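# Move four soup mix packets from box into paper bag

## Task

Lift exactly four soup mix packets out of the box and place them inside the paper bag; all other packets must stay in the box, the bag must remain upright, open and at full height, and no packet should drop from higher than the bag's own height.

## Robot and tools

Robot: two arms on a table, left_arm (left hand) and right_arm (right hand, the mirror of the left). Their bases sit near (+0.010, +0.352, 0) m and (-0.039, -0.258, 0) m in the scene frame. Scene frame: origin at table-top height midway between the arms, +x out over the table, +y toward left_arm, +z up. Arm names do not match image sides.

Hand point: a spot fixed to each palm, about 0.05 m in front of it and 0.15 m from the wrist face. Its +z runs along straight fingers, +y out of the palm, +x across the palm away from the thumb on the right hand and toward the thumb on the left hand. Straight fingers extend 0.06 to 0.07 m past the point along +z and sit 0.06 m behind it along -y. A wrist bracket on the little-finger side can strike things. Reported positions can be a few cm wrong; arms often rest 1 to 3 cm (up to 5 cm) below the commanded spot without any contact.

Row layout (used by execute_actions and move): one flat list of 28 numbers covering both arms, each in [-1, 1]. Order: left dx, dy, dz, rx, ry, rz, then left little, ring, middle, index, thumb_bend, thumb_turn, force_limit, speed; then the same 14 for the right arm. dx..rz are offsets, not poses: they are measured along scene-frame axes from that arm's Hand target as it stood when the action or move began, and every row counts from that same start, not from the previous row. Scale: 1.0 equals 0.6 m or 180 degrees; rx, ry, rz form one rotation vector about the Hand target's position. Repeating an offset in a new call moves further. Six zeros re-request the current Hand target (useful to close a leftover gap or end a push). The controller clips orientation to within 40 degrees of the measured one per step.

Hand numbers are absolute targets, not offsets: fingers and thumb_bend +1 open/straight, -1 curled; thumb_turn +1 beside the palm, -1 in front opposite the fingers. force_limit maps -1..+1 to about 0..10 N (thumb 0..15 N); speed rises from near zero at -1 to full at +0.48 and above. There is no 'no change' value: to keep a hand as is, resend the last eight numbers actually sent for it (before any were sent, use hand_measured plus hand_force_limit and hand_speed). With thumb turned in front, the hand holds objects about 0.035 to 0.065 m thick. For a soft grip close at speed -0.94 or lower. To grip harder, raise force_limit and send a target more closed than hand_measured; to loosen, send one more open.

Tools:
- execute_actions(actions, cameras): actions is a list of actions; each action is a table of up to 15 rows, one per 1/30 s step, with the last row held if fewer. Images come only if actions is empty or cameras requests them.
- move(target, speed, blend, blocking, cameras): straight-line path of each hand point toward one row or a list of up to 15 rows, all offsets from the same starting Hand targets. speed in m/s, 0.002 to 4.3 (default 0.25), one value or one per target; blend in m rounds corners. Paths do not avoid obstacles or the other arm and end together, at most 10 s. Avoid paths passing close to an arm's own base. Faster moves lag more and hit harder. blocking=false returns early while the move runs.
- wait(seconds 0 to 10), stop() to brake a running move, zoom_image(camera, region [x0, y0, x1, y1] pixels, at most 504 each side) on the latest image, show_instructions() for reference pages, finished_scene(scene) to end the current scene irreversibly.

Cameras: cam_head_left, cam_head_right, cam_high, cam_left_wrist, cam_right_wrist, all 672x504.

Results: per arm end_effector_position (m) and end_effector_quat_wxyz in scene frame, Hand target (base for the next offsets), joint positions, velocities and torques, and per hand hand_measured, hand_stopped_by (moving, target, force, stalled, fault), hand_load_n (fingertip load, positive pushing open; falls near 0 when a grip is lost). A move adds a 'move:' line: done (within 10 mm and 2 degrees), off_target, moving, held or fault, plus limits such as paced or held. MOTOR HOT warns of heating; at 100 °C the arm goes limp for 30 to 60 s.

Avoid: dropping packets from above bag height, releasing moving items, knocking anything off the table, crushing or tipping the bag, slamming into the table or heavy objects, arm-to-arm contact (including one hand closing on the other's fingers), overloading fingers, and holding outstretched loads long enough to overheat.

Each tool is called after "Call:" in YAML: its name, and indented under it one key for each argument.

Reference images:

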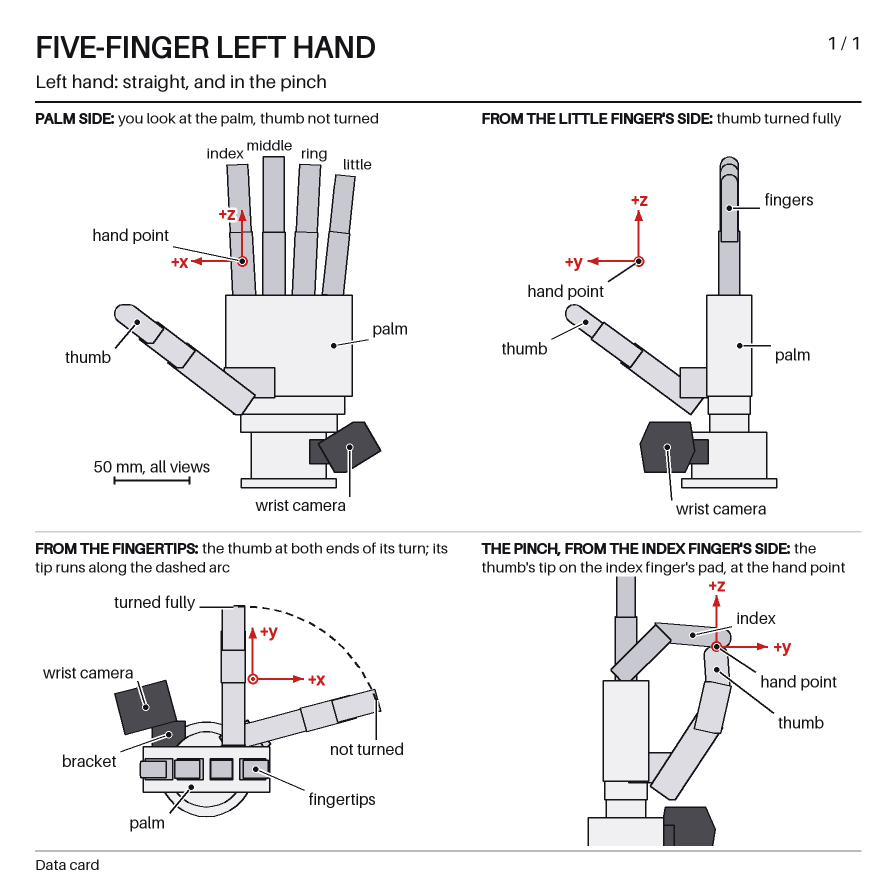

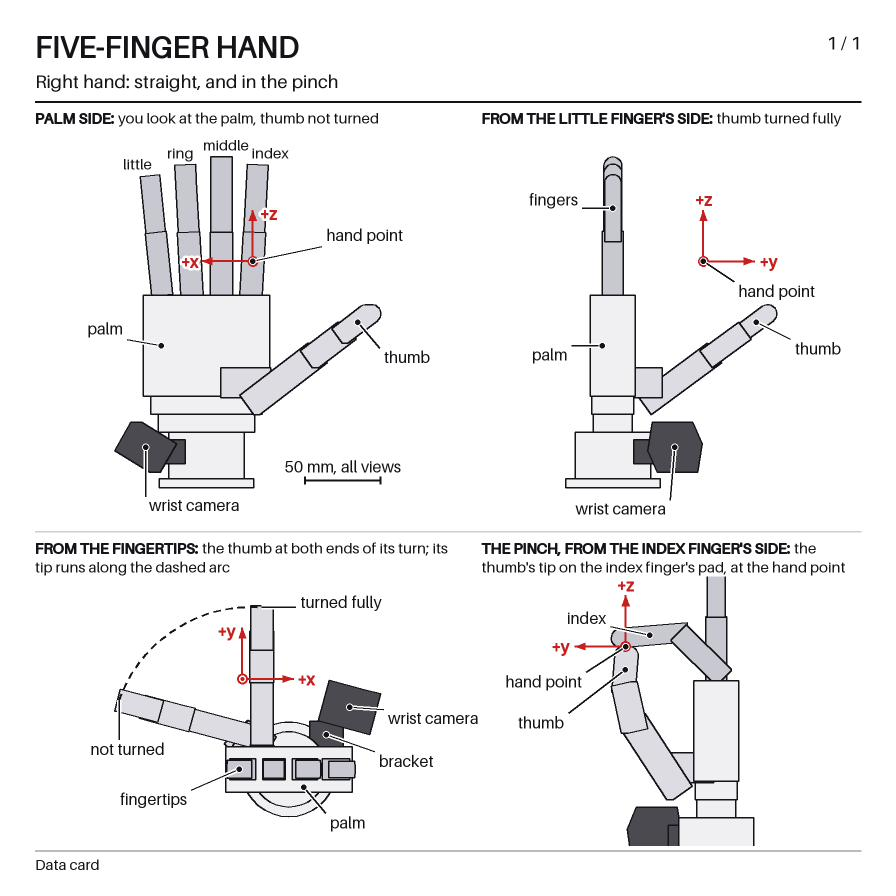

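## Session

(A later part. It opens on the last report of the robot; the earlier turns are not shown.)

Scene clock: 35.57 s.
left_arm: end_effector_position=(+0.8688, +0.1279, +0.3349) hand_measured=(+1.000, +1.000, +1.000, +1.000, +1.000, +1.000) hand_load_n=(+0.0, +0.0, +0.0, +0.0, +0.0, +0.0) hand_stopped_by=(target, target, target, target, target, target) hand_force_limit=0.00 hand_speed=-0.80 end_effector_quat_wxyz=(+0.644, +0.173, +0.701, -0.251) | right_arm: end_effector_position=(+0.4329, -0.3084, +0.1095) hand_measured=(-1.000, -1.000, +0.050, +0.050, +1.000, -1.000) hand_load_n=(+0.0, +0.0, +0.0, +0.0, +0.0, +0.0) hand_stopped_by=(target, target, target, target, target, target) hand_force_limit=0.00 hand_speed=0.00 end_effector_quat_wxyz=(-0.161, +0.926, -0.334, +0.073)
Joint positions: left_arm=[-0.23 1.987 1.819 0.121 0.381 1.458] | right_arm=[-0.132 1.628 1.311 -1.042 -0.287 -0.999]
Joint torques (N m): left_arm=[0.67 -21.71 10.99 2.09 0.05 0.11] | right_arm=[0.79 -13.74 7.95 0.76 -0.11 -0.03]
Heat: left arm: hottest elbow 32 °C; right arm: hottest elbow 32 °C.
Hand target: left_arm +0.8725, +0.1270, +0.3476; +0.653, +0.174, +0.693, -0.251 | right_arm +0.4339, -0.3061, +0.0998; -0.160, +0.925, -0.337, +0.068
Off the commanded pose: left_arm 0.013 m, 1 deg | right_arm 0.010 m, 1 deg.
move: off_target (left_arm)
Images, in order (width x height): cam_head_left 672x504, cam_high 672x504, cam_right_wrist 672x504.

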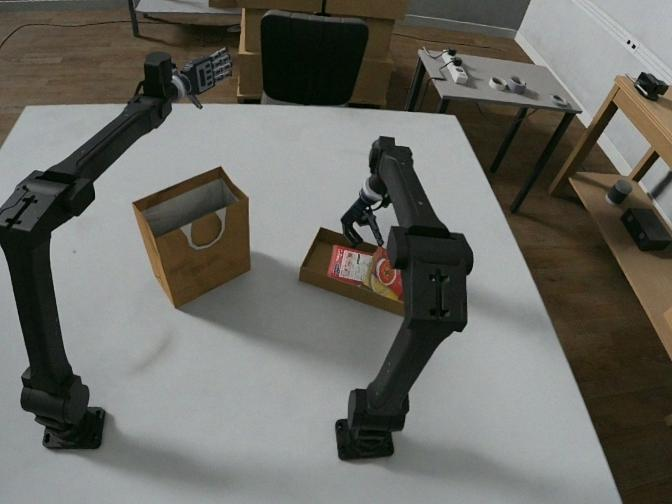

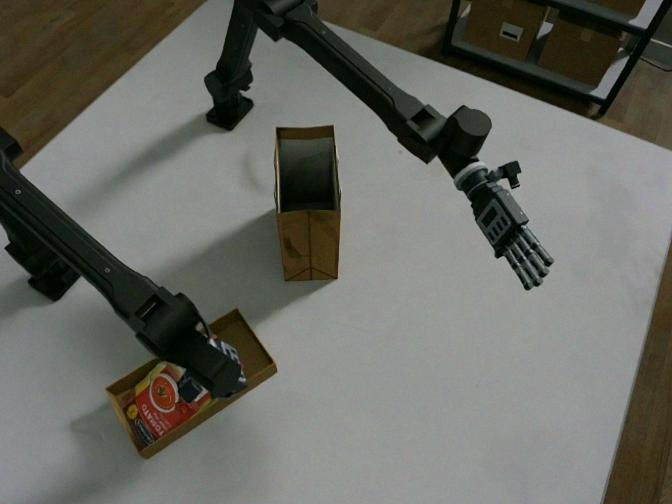

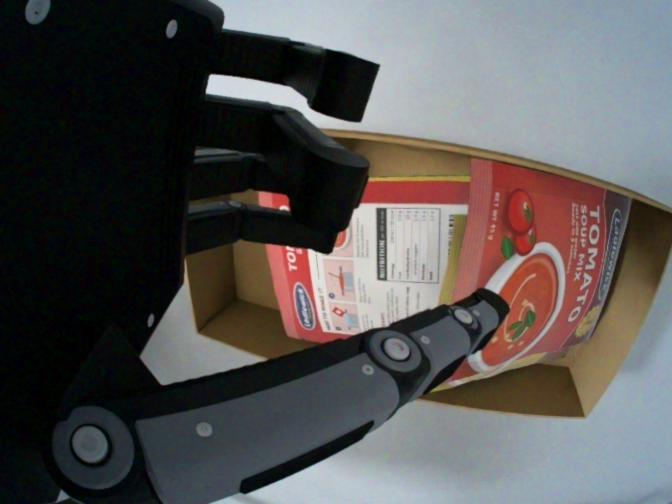

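Call:
move:
  target: [0,0,0,0,0,0,1,1,1,1,1,1,0,-0.8, -0.025,-0.032,-0.03,0,0,0,-1,-1,0.05,0.05,1,-1,0,0]
  speed: 0.1
  cameras: ["cam_high","cam_right_wrist","cam_head_left"]

Call:
zoom_image:
  camera: "cam_head_left"
  region: [290, 200, 440, 330]

Call:
zoom_image:
  camera: "cam_right_wrist"
  region: [190, 80, 672, 420]

Scene clock: 40.73 s.
left_arm: end_effector_position=(+0.8688, +0.1279, +0.3349) hand_measured=(+1.000, +1.000, +1.000, +1.000, +1.000, +1.000) hand_load_n=(+0.0, +0.0, +0.0, +0.0, +0.0, +0.0) hand_stopped_by=(target, target, target, target, target, target) hand_force_limit=0.00 hand_speed=-0.80 end_effector_quat_wxyz=(+0.644, +0.173, +0.701, -0.251) | right_arm: end_effector_position=(+0.4188, -0.3238, +0.0880) hand_measured=(-1.000, -1.000, +0.050, +0.050, +1.000, -1.000) hand_load_n=(+0.0, +0.0, +0.0, +0.0, +0.0, +0.0) hand_stopped_by=(target, target, target, target, target, target) hand_force_limit=0.00 hand_speed=0.00 end_effector_quat_wxyz=(-0.158, +0.925, -0.339, +0.068)
Joint positions: left_arm=[-0.23 1.987 1.819 0.121 0.381 1.458] | right_arm=[-0.167 1.628 1.252 -1.002 -0.29 -1.027]
Joint torques (N m): left_arm=[0.97 -21.48 10.96 1.96 0.13 0.11] | right_arm=[0.44 -14.33 7.53 0.7 -0.35 -0.2]
Heat: left arm: hottest elbow 33 °C; right arm: hottest elbow 32 °C.
Hand target: left_arm +0.8725, +0.1270, +0.3476; +0.653, +0.174, +0.693, -0.251 | right_arm +0.4190, -0.3254, +0.0818; -0.160, +0.925, -0.337, +0.068
Off the commanded pose: left_arm 0.013 m, 1 deg | right_arm 0.006 m, 0 deg.
move: off_target (left_arm)
Images, in order (width x height): cam_head_left 672x504, cam_high 672x504, cam_right_wrist 672x504.

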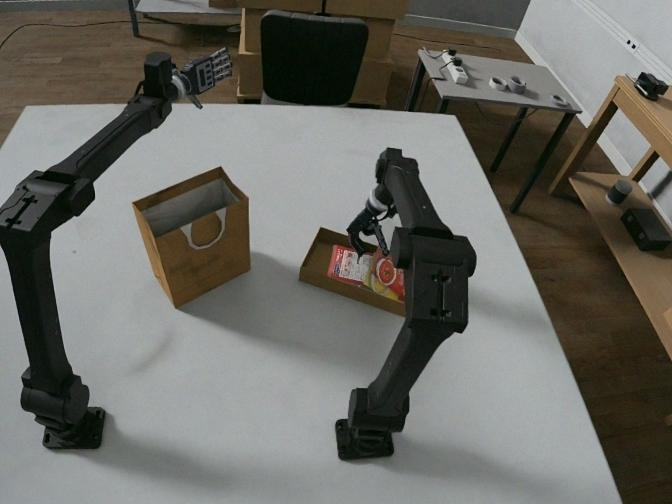

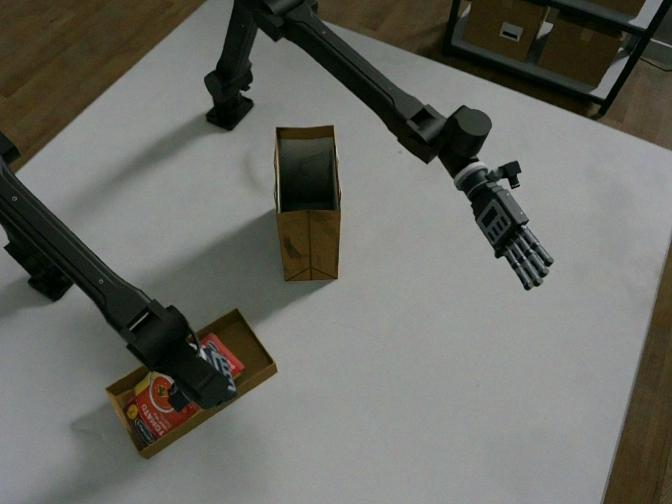

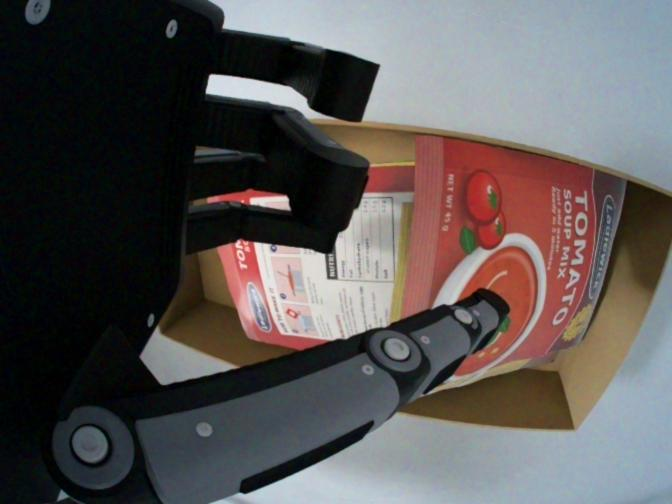

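Scaled by 3.360.

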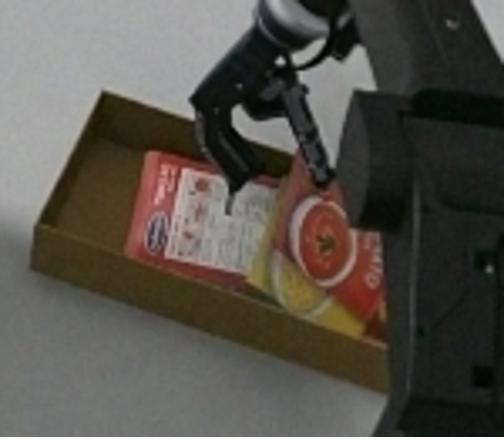

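Scaled by 1.046 from the camera's 672x504 image, which has a finer 960x720 frame.

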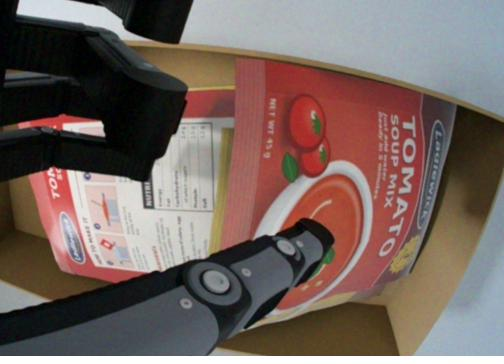

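Call:
move:
  target: [0,0,0,0,0,0,1,1,1,1,1,1,0,-0.8, -0.03,-0.036,-0.017,0,0,0,-1,-1,0.05,0.05,1,-1,0,0]
  speed: 0.1
  cameras: ["cam_high","cam_right_wrist","cam_head_left"]

Call:
zoom_image:
  camera: "cam_head_left"
  region: [290, 200, 440, 330]

Call:
zoom_image:
  camera: "cam_right_wrist"
  region: [190, 80, 672, 420]

Scene clock: 43.10 s.
left_arm: end_effector_position=(+0.8688, +0.1279, +0.3349) hand_measured=(+1.000, +1.000, +1.000, +1.000, +1.000, +1.000) hand_load_n=(+0.0, +0.0, +0.0, +0.0, +0.0, +0.0) hand_stopped_by=(target, target, target, target, target, target) hand_force_limit=0.00 hand_speed=-0.80 end_effector_quat_wxyz=(+0.644, +0.173, +0.701, -0.251) | right_arm: end_effector_position=(+0.4041, -0.3438, +0.0767) hand_measured=(-1.000, -1.000, +0.050, +0.050, +1.000, -1.000) hand_load_n=(+0.0, +0.0, +0.0, -1.0, +0.0, +0.0) hand_stopped_by=(target, target, target, target, target, target) hand_force_limit=0.00 hand_speed=0.00 end_effector_quat_wxyz=(-0.160, +0.925, -0.338, +0.068)
Joint positions: left_arm=[-0.23 1.987 1.819 0.121 0.381 1.458] | right_arm=[-0.216 1.617 1.207 -0.983 -0.303 -1.08]
Joint torques (N m): left_arm=[1.49 -22.3 10.97 2.06 0.09 0.12] | right_arm=[-0.32 -14.51 6.87 0.57 -0.25 -0.23]
Heat: left arm: hottest elbow 34 °C; right arm: hottest elbow 32 °C.
Hand target: left_arm +0.8725, +0.1270, +0.3476; +0.653, +0.174, +0.693, -0.251 | right_arm +0.4008, -0.3469, +0.0715; -0.160, +0.925, -0.337, +0.067
Off the commanded pose: left_arm 0.013 m, 1 deg | right_arm 0.007 m, 0 deg.
move: off_target (left_arm)
Images, in order (width x height): cam_head_left 672x504, cam_high 672x504, cam_right_wrist 672x504.

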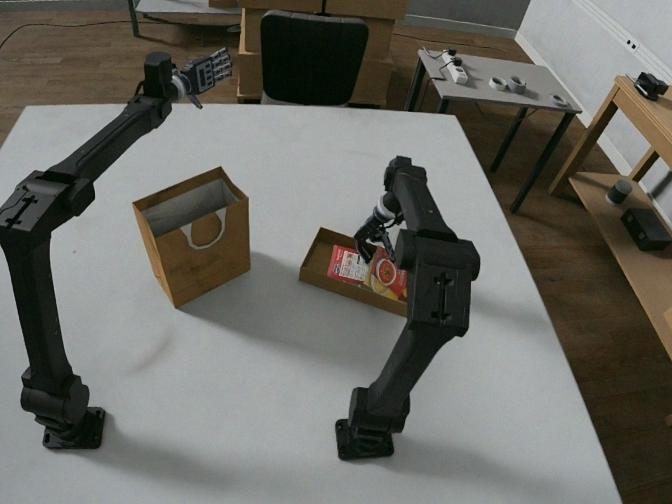

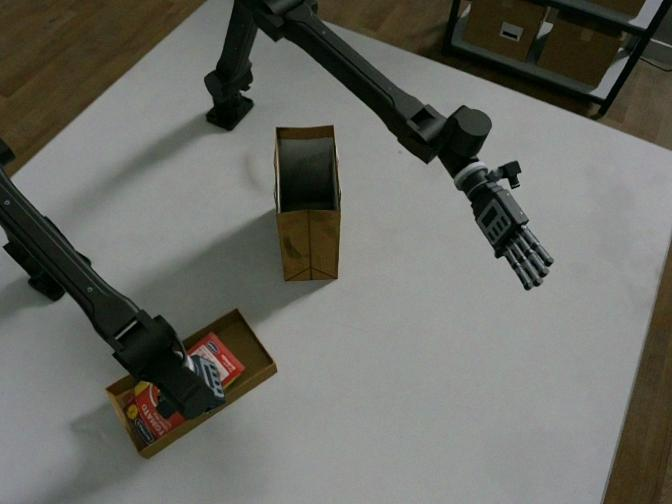

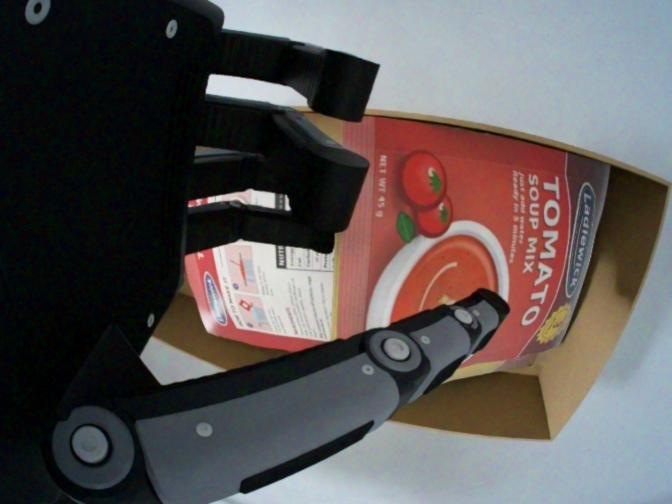

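Scaled by 3.360.

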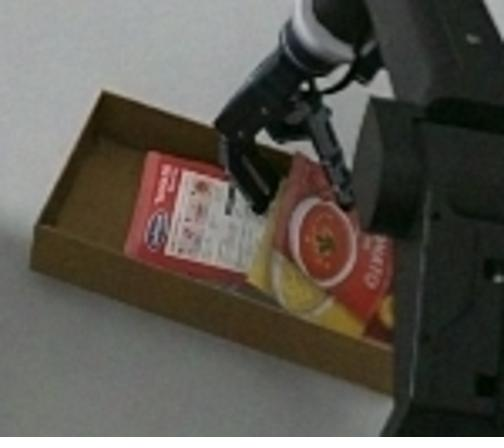

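Scaled by 1.046 from the camera's 672x504 image, which has a finer 960x720 frame.

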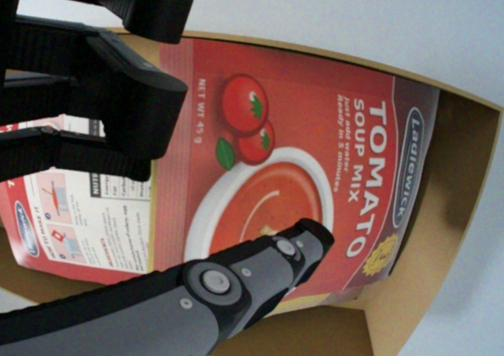

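Call:
move:
  target: [0,0,0,0,0,0,1,1,1,1,1,1,0,-0.8, -0.025,-0.031,-0.014,0,0,0,-1,-1,0.05,0.05,1,-1,0,0]
  speed: 0.1
  cameras: ["cam_high","cam_right_wrist","cam_head_left"]

Call:
zoom_image:
  camera: "cam_head_left"
  region: [330, 210, 430, 310]

Call:
zoom_image:
  camera: "cam_right_wrist"
  region: [190, 80, 672, 420]

Scene clock: 44.77 s.
left_arm: end_effector_position=(+0.8688, +0.1279, +0.3349) hand_measured=(+1.000, +1.000, +1.000, +1.000, +1.000, +1.000) hand_load_n=(+0.0, +0.0, +0.0, +0.0, +0.0, +0.0) hand_stopped_by=(target, target, target, target, target, target) hand_force_limit=0.00 hand_speed=-0.80 end_effector_quat_wxyz=(+0.644, +0.173, +0.701, -0.251) | right_arm: end_effector_position=(+0.3925, -0.3629, +0.0724) hand_measured=(-1.000, -1.000, +0.050, +0.050, +1.000, -1.000) hand_load_n=(+0.0, +0.0, +0.0, -1.0, +0.0, +0.0) hand_stopped_by=(target, target, target, target, target, target) hand_force_limit=0.00 hand_speed=0.00 end_effector_quat_wxyz=(-0.161, +0.924, -0.337, +0.074)
Joint positions: left_arm=[-0.23 1.987 1.819 0.121 0.381 1.458] | right_arm=[-0.263 1.601 1.174 -0.969 -0.312 -1.126]
Joint torques (N m): left_arm=[1.14 -21.66 10.86 1.95 0.11 0.08] | right_arm=[-0.26 -13.51 6.39 0.55 -0.18 -0.27]
Heat: left arm: hottest elbow 34 °C; right arm: hottest elbow 32 °C.
Hand target: left_arm +0.8725, +0.1270, +0.3476; +0.653, +0.174, +0.693, -0.251 | right_arm +0.3858, -0.3656, +0.0631; -0.159, +0.925, -0.337, +0.067
Off the commanded pose: left_arm 0.013 m, 1 deg | right_arm 0.012 m, 1 deg.
move: off_target (left_arm, right_arm)
Images, in order (width x height): cam_head_left 672x504, cam_high 672x504, cam_right_wrist 672x504.

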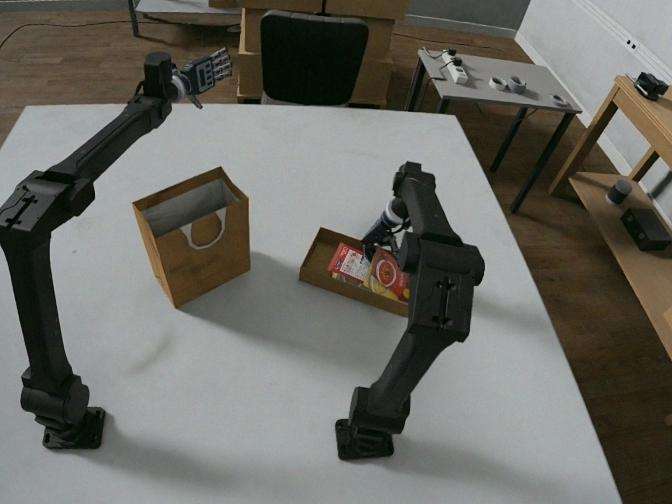

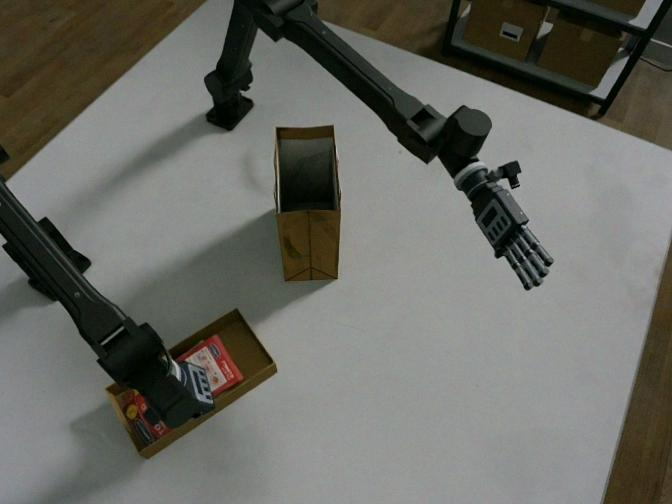

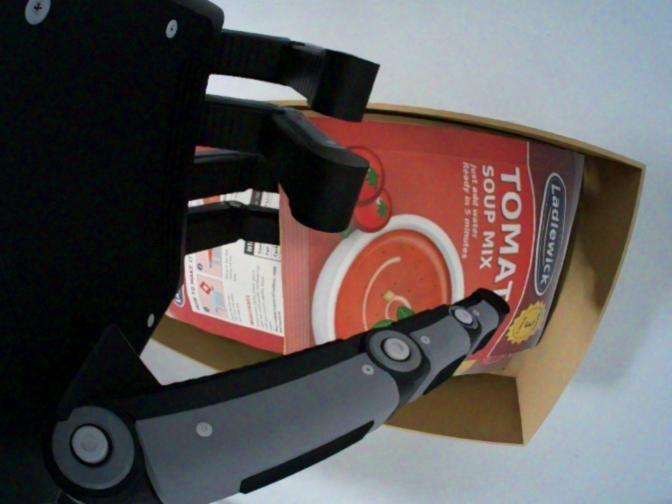

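Scaled by 5.040.

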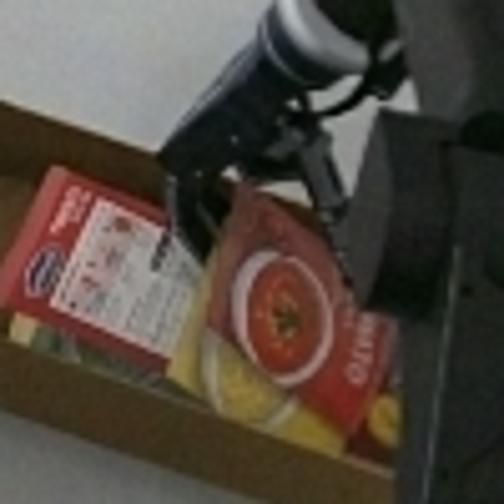

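Scaled by 1.046 from the camera's 672x504 image, which has a finer 960x720 frame.

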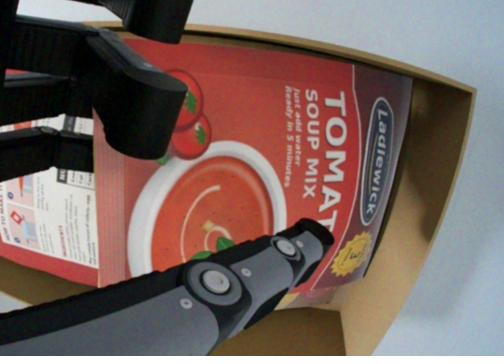

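Call:
move:
  target:
    - [0,0,0,0,0,0,1,1,1,1,1,1,0,-0.8, 0.007,0.0,0.012,0,0,0,-1,-1,-0.25,-0.25,1,-1,-0.3,-0.3]
    - [0,0,0,0,0,0,1,1,1,1,1,1,0,-0.8, 0.007,0.0,0.012,0,0,0,-1,-1,-0.25,-0.25,0,-1,-0.3,-0.4]
  speed: 0.1
  cameras: ["cam_high","cam_right_wrist","cam_head_left"]

Call:
zoom_image:
  camera: "cam_head_left"
  region: [330, 210, 430, 310]

Scene clock: 47.13 s.
left_arm: end_effector_position=(+0.8688, +0.1279, +0.3349) hand_measured=(+1.000, +1.000, +1.000, +1.000, +1.000, +1.000) hand_load_n=(+0.0, +0.0, +0.0, +0.0, +0.0, +0.0) hand_stopped_by=(target, target, target, target, target, target) hand_force_limit=0.00 hand_speed=-0.80 end_effector_quat_wxyz=(+0.644, +0.173, +0.701, -0.251) | right_arm: end_effector_position=(+0.3897, -0.3622, +0.0700) hand_measured=(-1.000, -1.000, -0.250, -0.250, +0.494, -1.000) hand_load_n=(+0.0, +0.0, +3.5, +2.0, +5.5, +0.0) hand_stopped_by=(target, target, target, target, force, target) hand_force_limit=-0.30 hand_speed=-0.40 end_effector_quat_wxyz=(-0.161, +0.925, -0.337, +0.071)
Joint positions: left_arm=[-0.23 1.987 1.819 0.121 0.381 1.458] | right_arm=[-0.263 1.601 1.167 -0.969 -0.312 -1.129]
Joint torques (N m): left_arm=[1.14 -21.71 10.97 1.96 0.1 0.15] | right_arm=[-0.21 -13.45 8.76 -0.29 -0.15 -0.2]
Heat: left arm: hottest elbow 34 °C; right arm: hottest elbow 32 °C.
Hand target: left_arm +0.8725, +0.1270, +0.3476; +0.653, +0.174, +0.693, -0.251 | right_arm +0.3901, -0.3655, +0.0704; -0.160, +0.925, -0.337, +0.068
Off the commanded pose: left_arm 0.013 m, 1 deg | right_arm 0.003 m, 0 deg.
move: off_target (left_arm)
Images, in order (width x height): cam_head_left 672x504, cam_high 672x504, cam_right_wrist 672x504.

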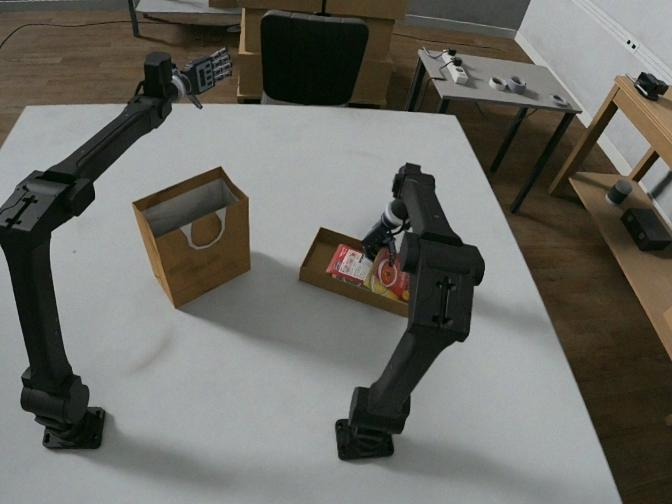

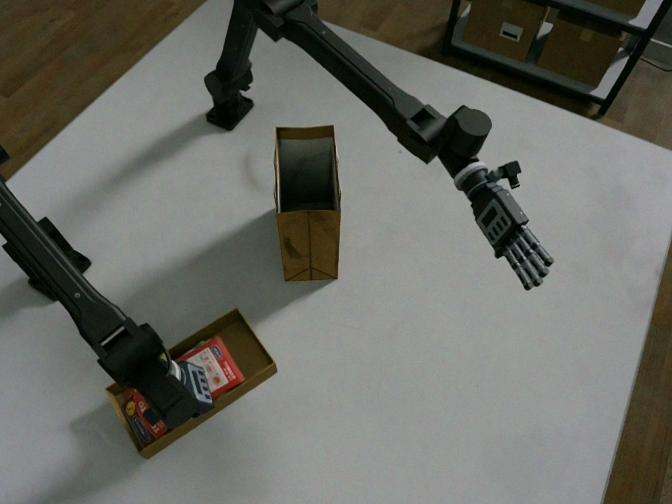

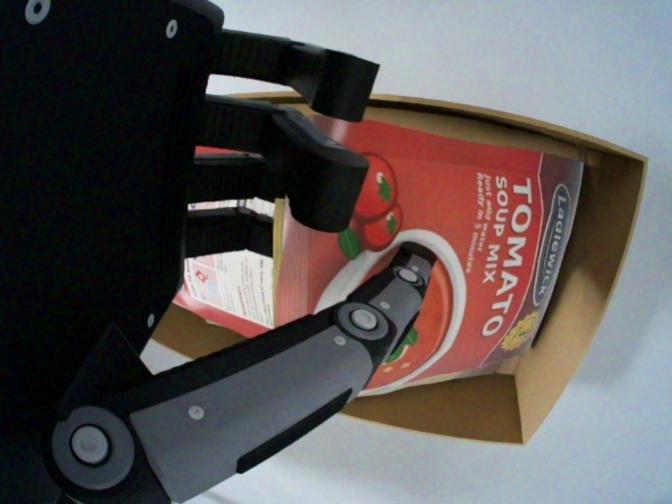

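Scaled by 5.040.

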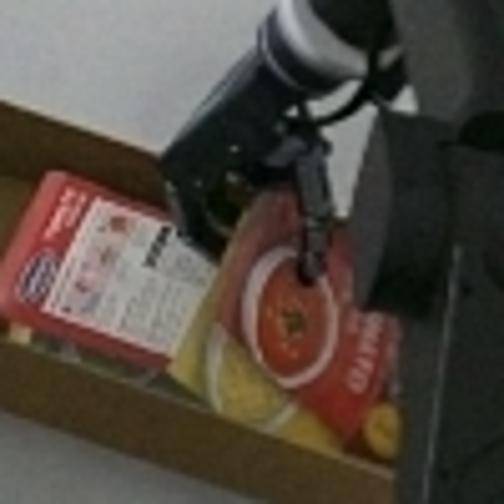

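Call:
move:
  target:
    - [0,0,0,0,0,0,1,1,1,1,1,1,0,-0.8, 0,0,0.0,0,0,0,-1,-1,-0.3,-0.3,0.0,-1,0.3,-0.6]
    - [0,0,0,0,0,0,1,1,1,1,1,1,0,-0.8, 0.015,0.018,0.13,0,0,0,-1,-1,-0.3,-0.3,0.0,-1,0.3,-0.6]
  speed: 0.1
  cameras: ["cam_high","cam_right_wrist","cam_head_left"]

Call:
zoom_image:
  camera: "cam_head_left"
  region: [310, 190, 430, 310]

Scene clock: 49.37 s.
left_arm: end_effector_position=(+0.8688, +0.1279, +0.3349) hand_measured=(+1.000, +1.000, +1.000, +1.000, +1.000, +1.000) hand_load_n=(+0.0, +0.0, +0.0, +0.0, +0.0, +0.0) hand_stopped_by=(target, target, target, target, target, target) hand_force_limit=0.00 hand_speed=-0.80 end_effector_quat_wxyz=(+0.644, +0.173, +0.701, -0.251) | right_arm: end_effector_position=(+0.3828, -0.3538, +0.1273) hand_measured=(-1.000, -1.000, -0.298, -0.300, +0.494, -1.000) hand_load_n=(+0.0, +0.0, +2.5, +2.5, +6.0, -0.5) hand_stopped_by=(target, target, target, target, force, target) hand_force_limit=0.30 hand_speed=-0.60 end_effector_quat_wxyz=(-0.159, +0.926, -0.339, +0.047)
Joint positions: left_arm=[-0.23 1.987 1.819 0.121 0.381 1.458] | right_arm=[-0.248 1.559 1.276 -1.164 -0.31 -1.118]
Joint torques (N m): left_arm=[0.73 -21.77 10.82 2.14 0.02 0.12] | right_arm=[1.08 -14.62 12.37 -0.4 -0.1 -0.01]
Heat: left arm: hottest elbow 34 °C; right arm: hottest elbow 33 °C.
Hand target: left_arm +0.8725, +0.1270, +0.3476; +0.653, +0.174, +0.693, -0.251 | right_arm +0.3989, -0.3547, +0.1482; -0.159, +0.925, -0.337, +0.067
Off the commanded pose: left_arm 0.013 m, 1 deg | right_arm 0.027 m, 2 deg.
move: off_target (left_arm, right_arm)
Images, in order (width x height): cam_head_left 672x504, cam_high 672x504, cam_right_wrist 672x504.

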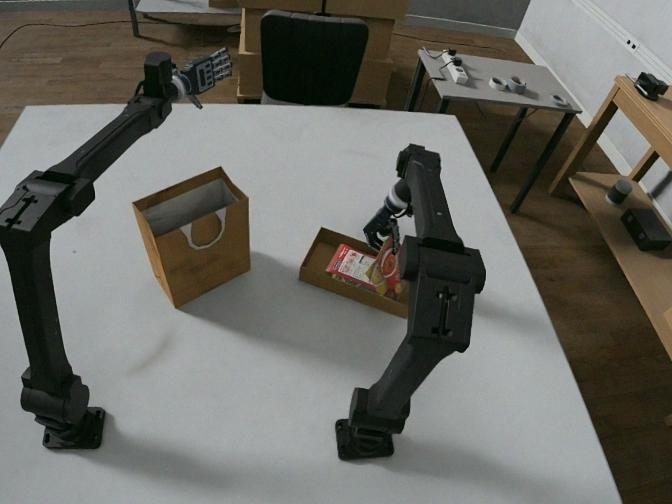

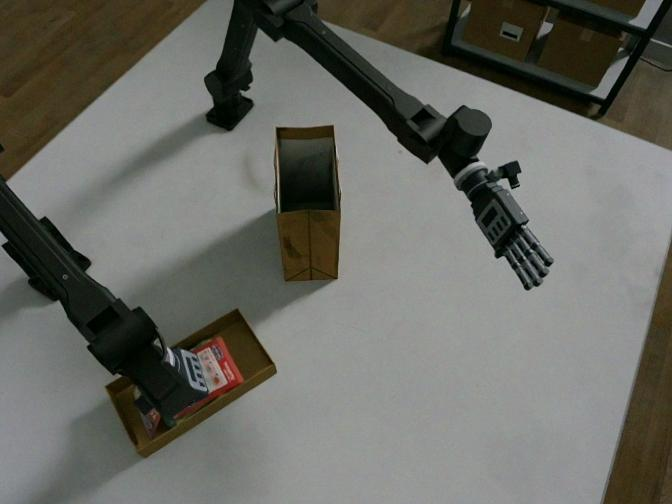

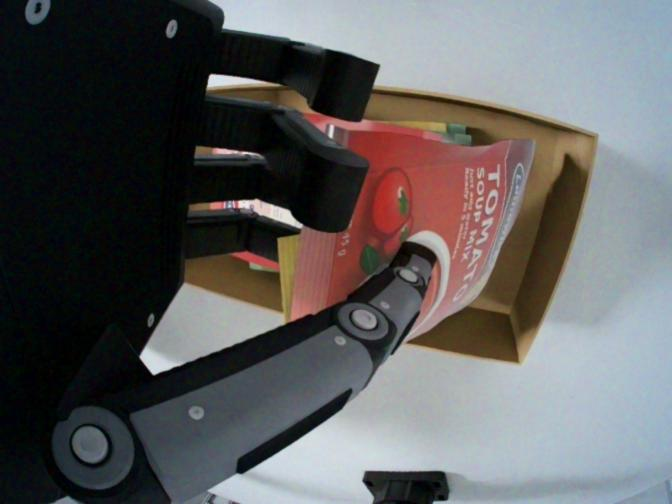

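Scaled by 4.200.

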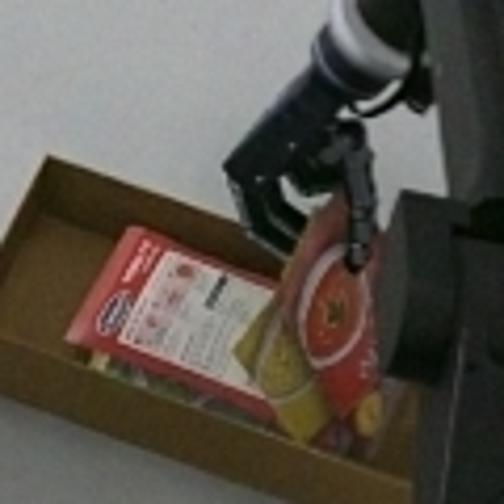

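Call:
move:
  target: [0,0,0,0,0,0,1,1,1,1,1,1,0,-0.8, 0.0,0.0,0.22,0,0,0,-1,-1,-0.3,-0.3,0.0,-1,0.3,-0.6]
  speed: 0.12
  cameras: ["cam_high","cam_right_wrist","cam_head_left"]

Call:
zoom_image:
  camera: "cam_head_left"
  region: [310, 170, 450, 310]

Scene clock: 51.50 s.
left_arm: end_effector_position=(+0.8688, +0.1279, +0.3349) hand_measured=(+1.000, +1.000, +1.000, +1.000, +1.000, +1.000) hand_load_n=(+0.0, +0.0, +0.0, +0.0, +0.0, +0.0) hand_stopped_by=(target, target, target, target, target, target) hand_force_limit=0.00 hand_speed=-0.80 end_effector_quat_wxyz=(+0.644, +0.173, +0.701, -0.251) | right_arm: end_effector_position=(+0.3878, -0.3550, +0.2617) hand_measured=(-1.000, -1.000, -0.298, -0.300, +0.494, -1.000) hand_load_n=(-0.5, +0.0, +2.5, +1.5, +4.5, +0.5) hand_stopped_by=(target, target, target, target, force, target) hand_force_limit=0.30 hand_speed=-0.60 end_effector_quat_wxyz=(-0.159, +0.926, -0.340, +0.050)
Joint positions: left_arm=[-0.23 1.987 1.819 0.121 0.381 1.458] | right_arm=[-0.248 1.53 1.599 -1.509 -0.31 -1.116]
Joint torques (N m): left_arm=[1.2 -22.12 10.73 2.09 0.12 0.11] | right_arm=[0.91 -13.45 13.05 -0.29 -0.11 -0.04]
Heat: left arm: hottest elbow 35 °C; right arm: hottest elbow 33 °C.
Hand target: left_arm +0.8725, +0.1270, +0.3476; +0.653, +0.174, +0.693, -0.251 | right_arm +0.3989, -0.3548, +0.2802; -0.159, +0.925, -0.337, +0.067
Off the commanded pose: left_arm 0.013 m, 1 deg | right_arm 0.022 m, 2 deg.
move: off_target (left_arm, right_arm)
Images, in order (width x height): cam_head_left 672x504, cam_high 672x504, cam_right_wrist 672x504.

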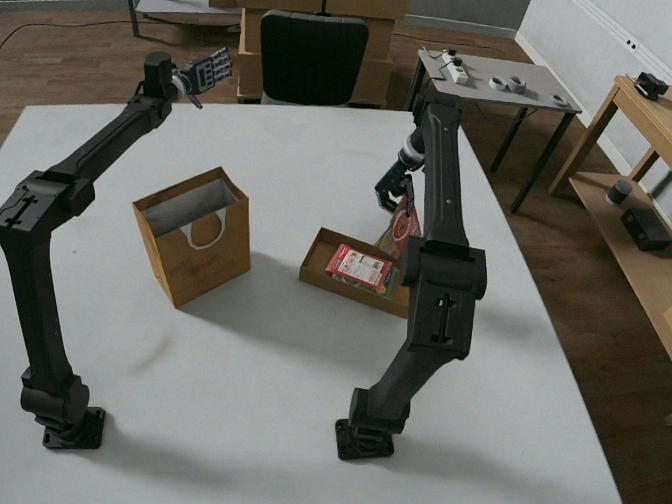

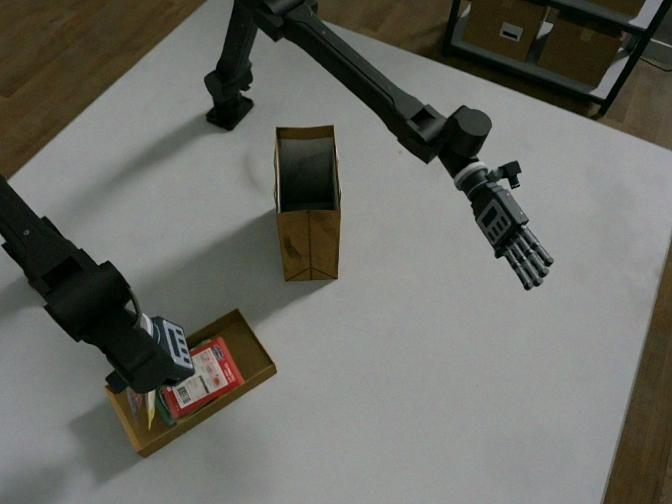

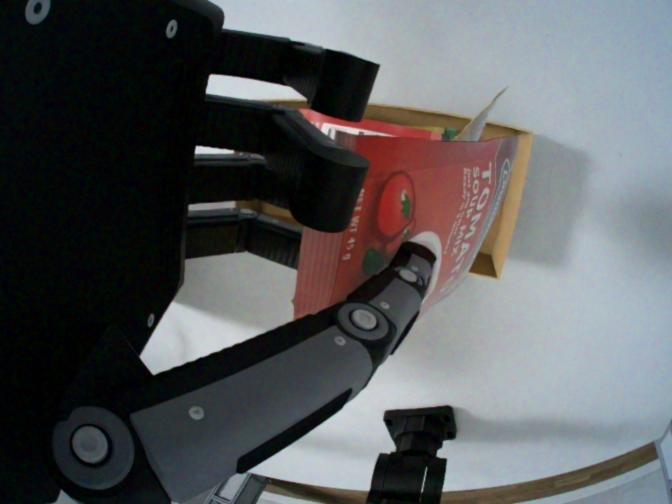

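Scaled by 3.600.

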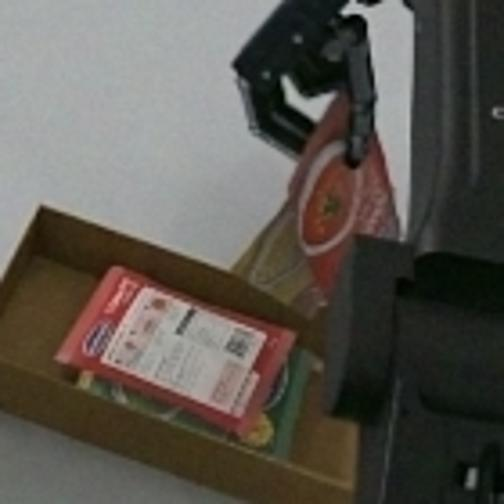

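Call:
move:
  target:
    - [0,0,0,0,0,0,1,1,1,1,1,1,0,-0.8, 0.0,0.0,0.0,0,0,0,-1,-1,-0.31,-0.31,-0.1,-1,0.3,-0.7]
    - [0,0,0,0,0,0,1,1,1,1,1,1,0,-0.8, 0.0,0.083,0.25,0.2011,-0.3405,-0.1893,-1,-1,-0.31,-0.31,-0.1,-1,0.3,-0.7]
  speed: 0.2
  cameras: ["cam_high","cam_right_wrist","cam_head_left"]

Call:
zoom_image:
  camera: "cam_head_left"
  region: [290, 100, 490, 310]

Scene clock: 58.03 s.
left_arm: end_effector_position=(+0.8688, +0.1279, +0.3349) hand_measured=(+1.000, +1.000, +1.000, +1.000, +1.000, +1.000) hand_load_n=(+0.0, +0.0, +0.0, +0.0, +0.0, +0.0) hand_stopped_by=(target, target, target, target, target, target) hand_force_limit=0.00 hand_speed=-0.80 end_effector_quat_wxyz=(+0.644, +0.173, +0.701, -0.251) | right_arm: end_effector_position=(+0.3998, -0.3092, +0.4213) hand_measured=(-1.000, -1.000, -0.308, -0.310, +0.374, -1.000) hand_load_n=(+0.0, -0.5, +6.0, +3.5, +10.0, +2.0) hand_stopped_by=(target, target, target, target, force, target) hand_force_limit=0.30 hand_speed=-0.70 end_effector_quat_wxyz=(+0.534, -0.548, +0.464, -0.447)
Joint positions: left_arm=[-0.23 1.987 1.819 0.121 0.381 1.458] | right_arm=[-0.4 0.853 0.931 -0.115 -0.591 -0.014]
Joint torques (N m): left_arm=[1.03 -21.83 10.92 2.1 0.05 0.12] | right_arm=[0.73 -5.42 9.69 2.43 0.14 -0.02]
Heat: left arm: hottest elbow 36 °C; right arm: hottest elbow 34 °C.
Hand target: left_arm +0.8725, +0.1270, +0.3476; +0.653, +0.174, +0.693, -0.251 | right_arm +0.3989, -0.3049, +0.4305; +0.541, -0.542, +0.455, -0.454
Off the commanded pose: left_arm 0.013 m, 1 deg | right_arm 0.010 m, 2 deg.
move: off_target (left_arm)
Images, in order (width x height): cam_head_left 672x504, cam_high 672x504, cam_right_wrist 672x504.

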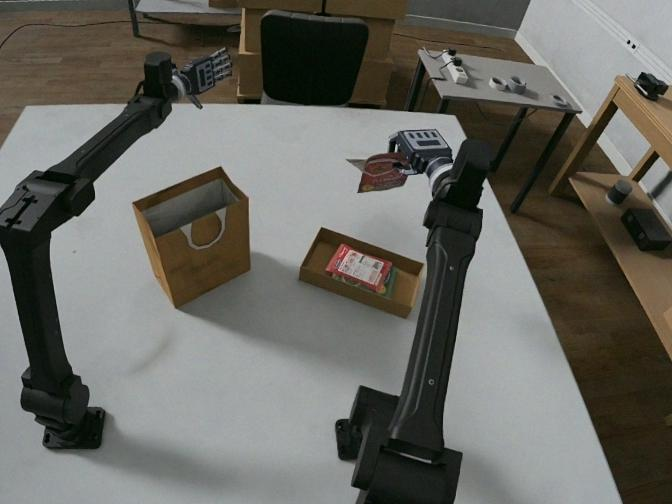

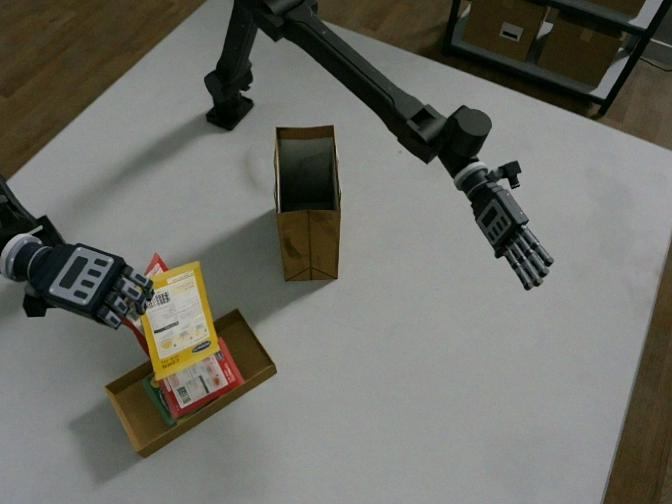

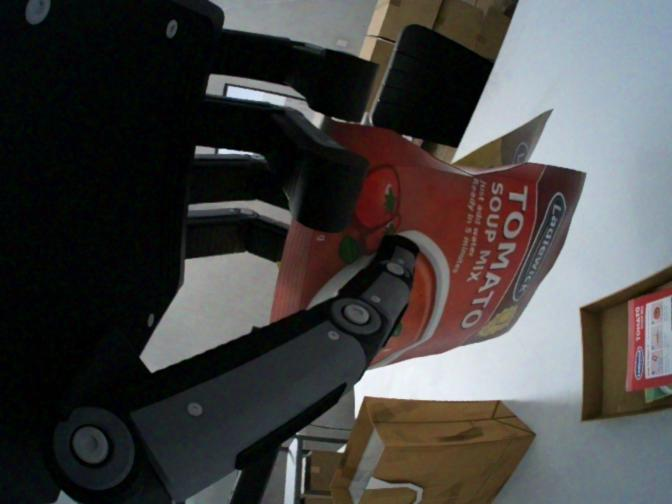

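Scaled by 2.400.

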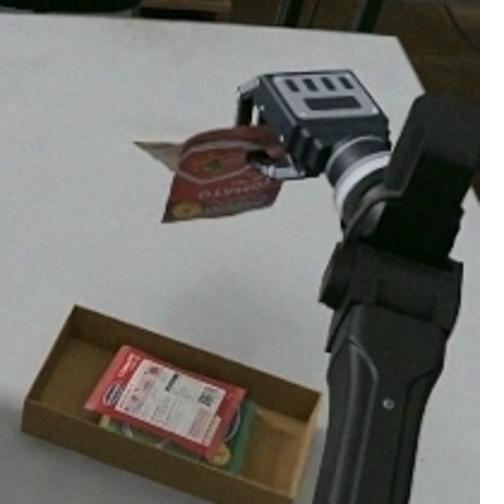

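Call:
move:
  target:
    - [0,0,0,0,0,0,1,1,1,1,1,1,0,-0.8, 0.0,0.1,0.13,0,0,0,-1,-1,-0.31,-0.31,-0.1,-1,0.3,-0.7]
    - [0,0,0,0,0,0,1,1,1,1,1,1,0,-0.8, 0.1,0.42,0.13,0,0,0,-1,-1,-0.31,-0.31,-0.1,-1,0.3,-0.7]
  speed: 0.25
  blend: [0.05,0]
  cameras: ["cam_high","cam_right_wrist","cam_head_left","cam_head_right"]

Scene clock: 62.97 s.
left_arm: end_effector_position=(+0.8688, +0.1279, +0.3349) hand_measured=(+1.000, +1.000, +1.000, +1.000, +1.000, +1.000) hand_load_n=(+0.0, +0.0, +0.5, +0.0, +0.0, +0.0) hand_stopped_by=(target, target, target, target, target, target) hand_force_limit=0.00 hand_speed=-0.80 end_effector_quat_wxyz=(+0.644, +0.173, +0.701, -0.251) | right_arm: end_effector_position=(+0.4519, -0.0576, +0.4625) hand_measured=(-1.000, -1.000, -0.308, -0.310, +0.374, -1.000) hand_load_n=(+0.0, +0.0, +6.0, +3.5, +9.5, +2.0) hand_stopped_by=(target, target, target, target, force, target) hand_force_limit=0.30 hand_speed=-0.70 end_effector_quat_wxyz=(-0.514, +0.568, -0.468, +0.441)
Joint positions: left_arm=[-0.23 1.987 1.819 0.121 0.381 1.458] | right_arm=[0.444 1.038 1.181 -0.229 0.249 0.001]
Joint torques (N m): left_arm=[0.91 -22.71 11.03 2.11 0.12 0.09] | right_arm=[0.73 -6.53 15.16 2.52 0.18 -0.15]
Heat: left arm: hottest elbow 36 °C; right arm: hottest elbow 34 °C.
Hand target: left_arm +0.8725, +0.1270, +0.3476; +0.653, +0.174, +0.693, -0.251 | right_arm +0.4590, -0.0530, +0.5082; -0.541, +0.542, -0.455, +0.454
Off the commanded pose: left_arm 0.013 m, 1 deg | right_arm 0.047 m, 5 deg.
move: off_target (left_arm, right_arm); blend cut to 0.0492 m at target 1
Images, in order (width x height): cam_head_left 672x504, cam_head_right 672x504, cam_high 672x504, cam_right_wrist 672x504.

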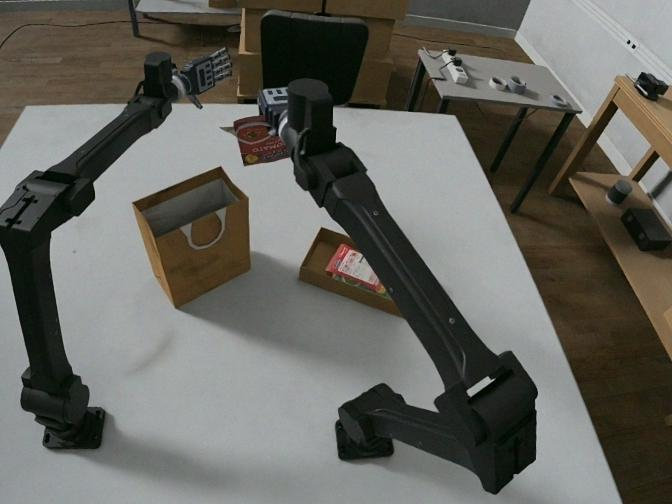

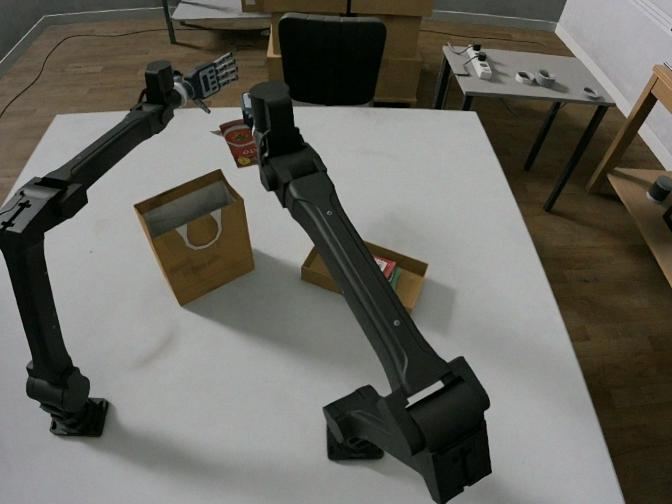

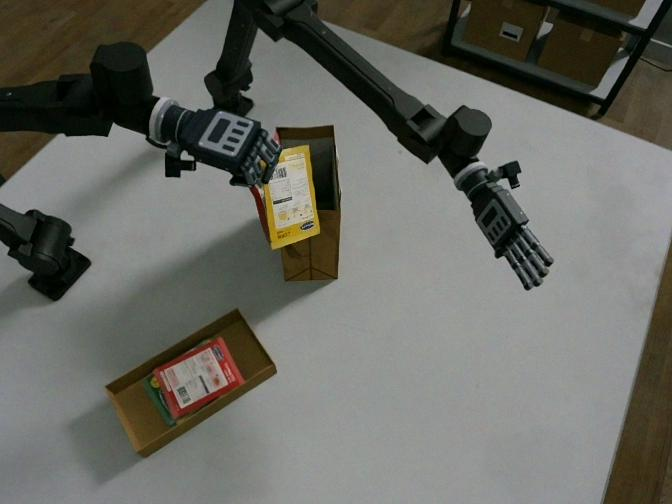

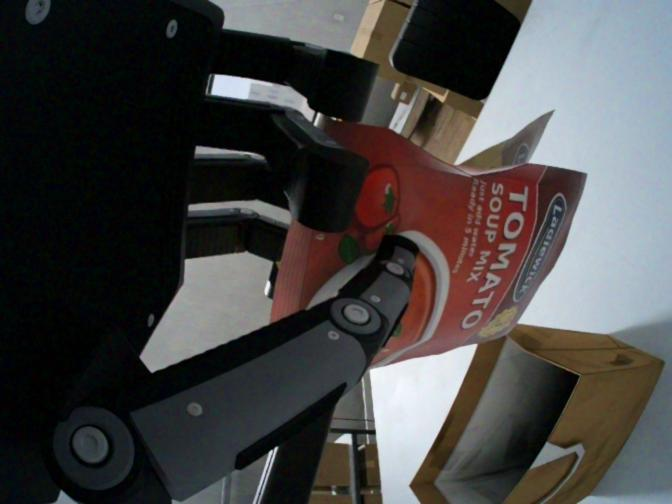

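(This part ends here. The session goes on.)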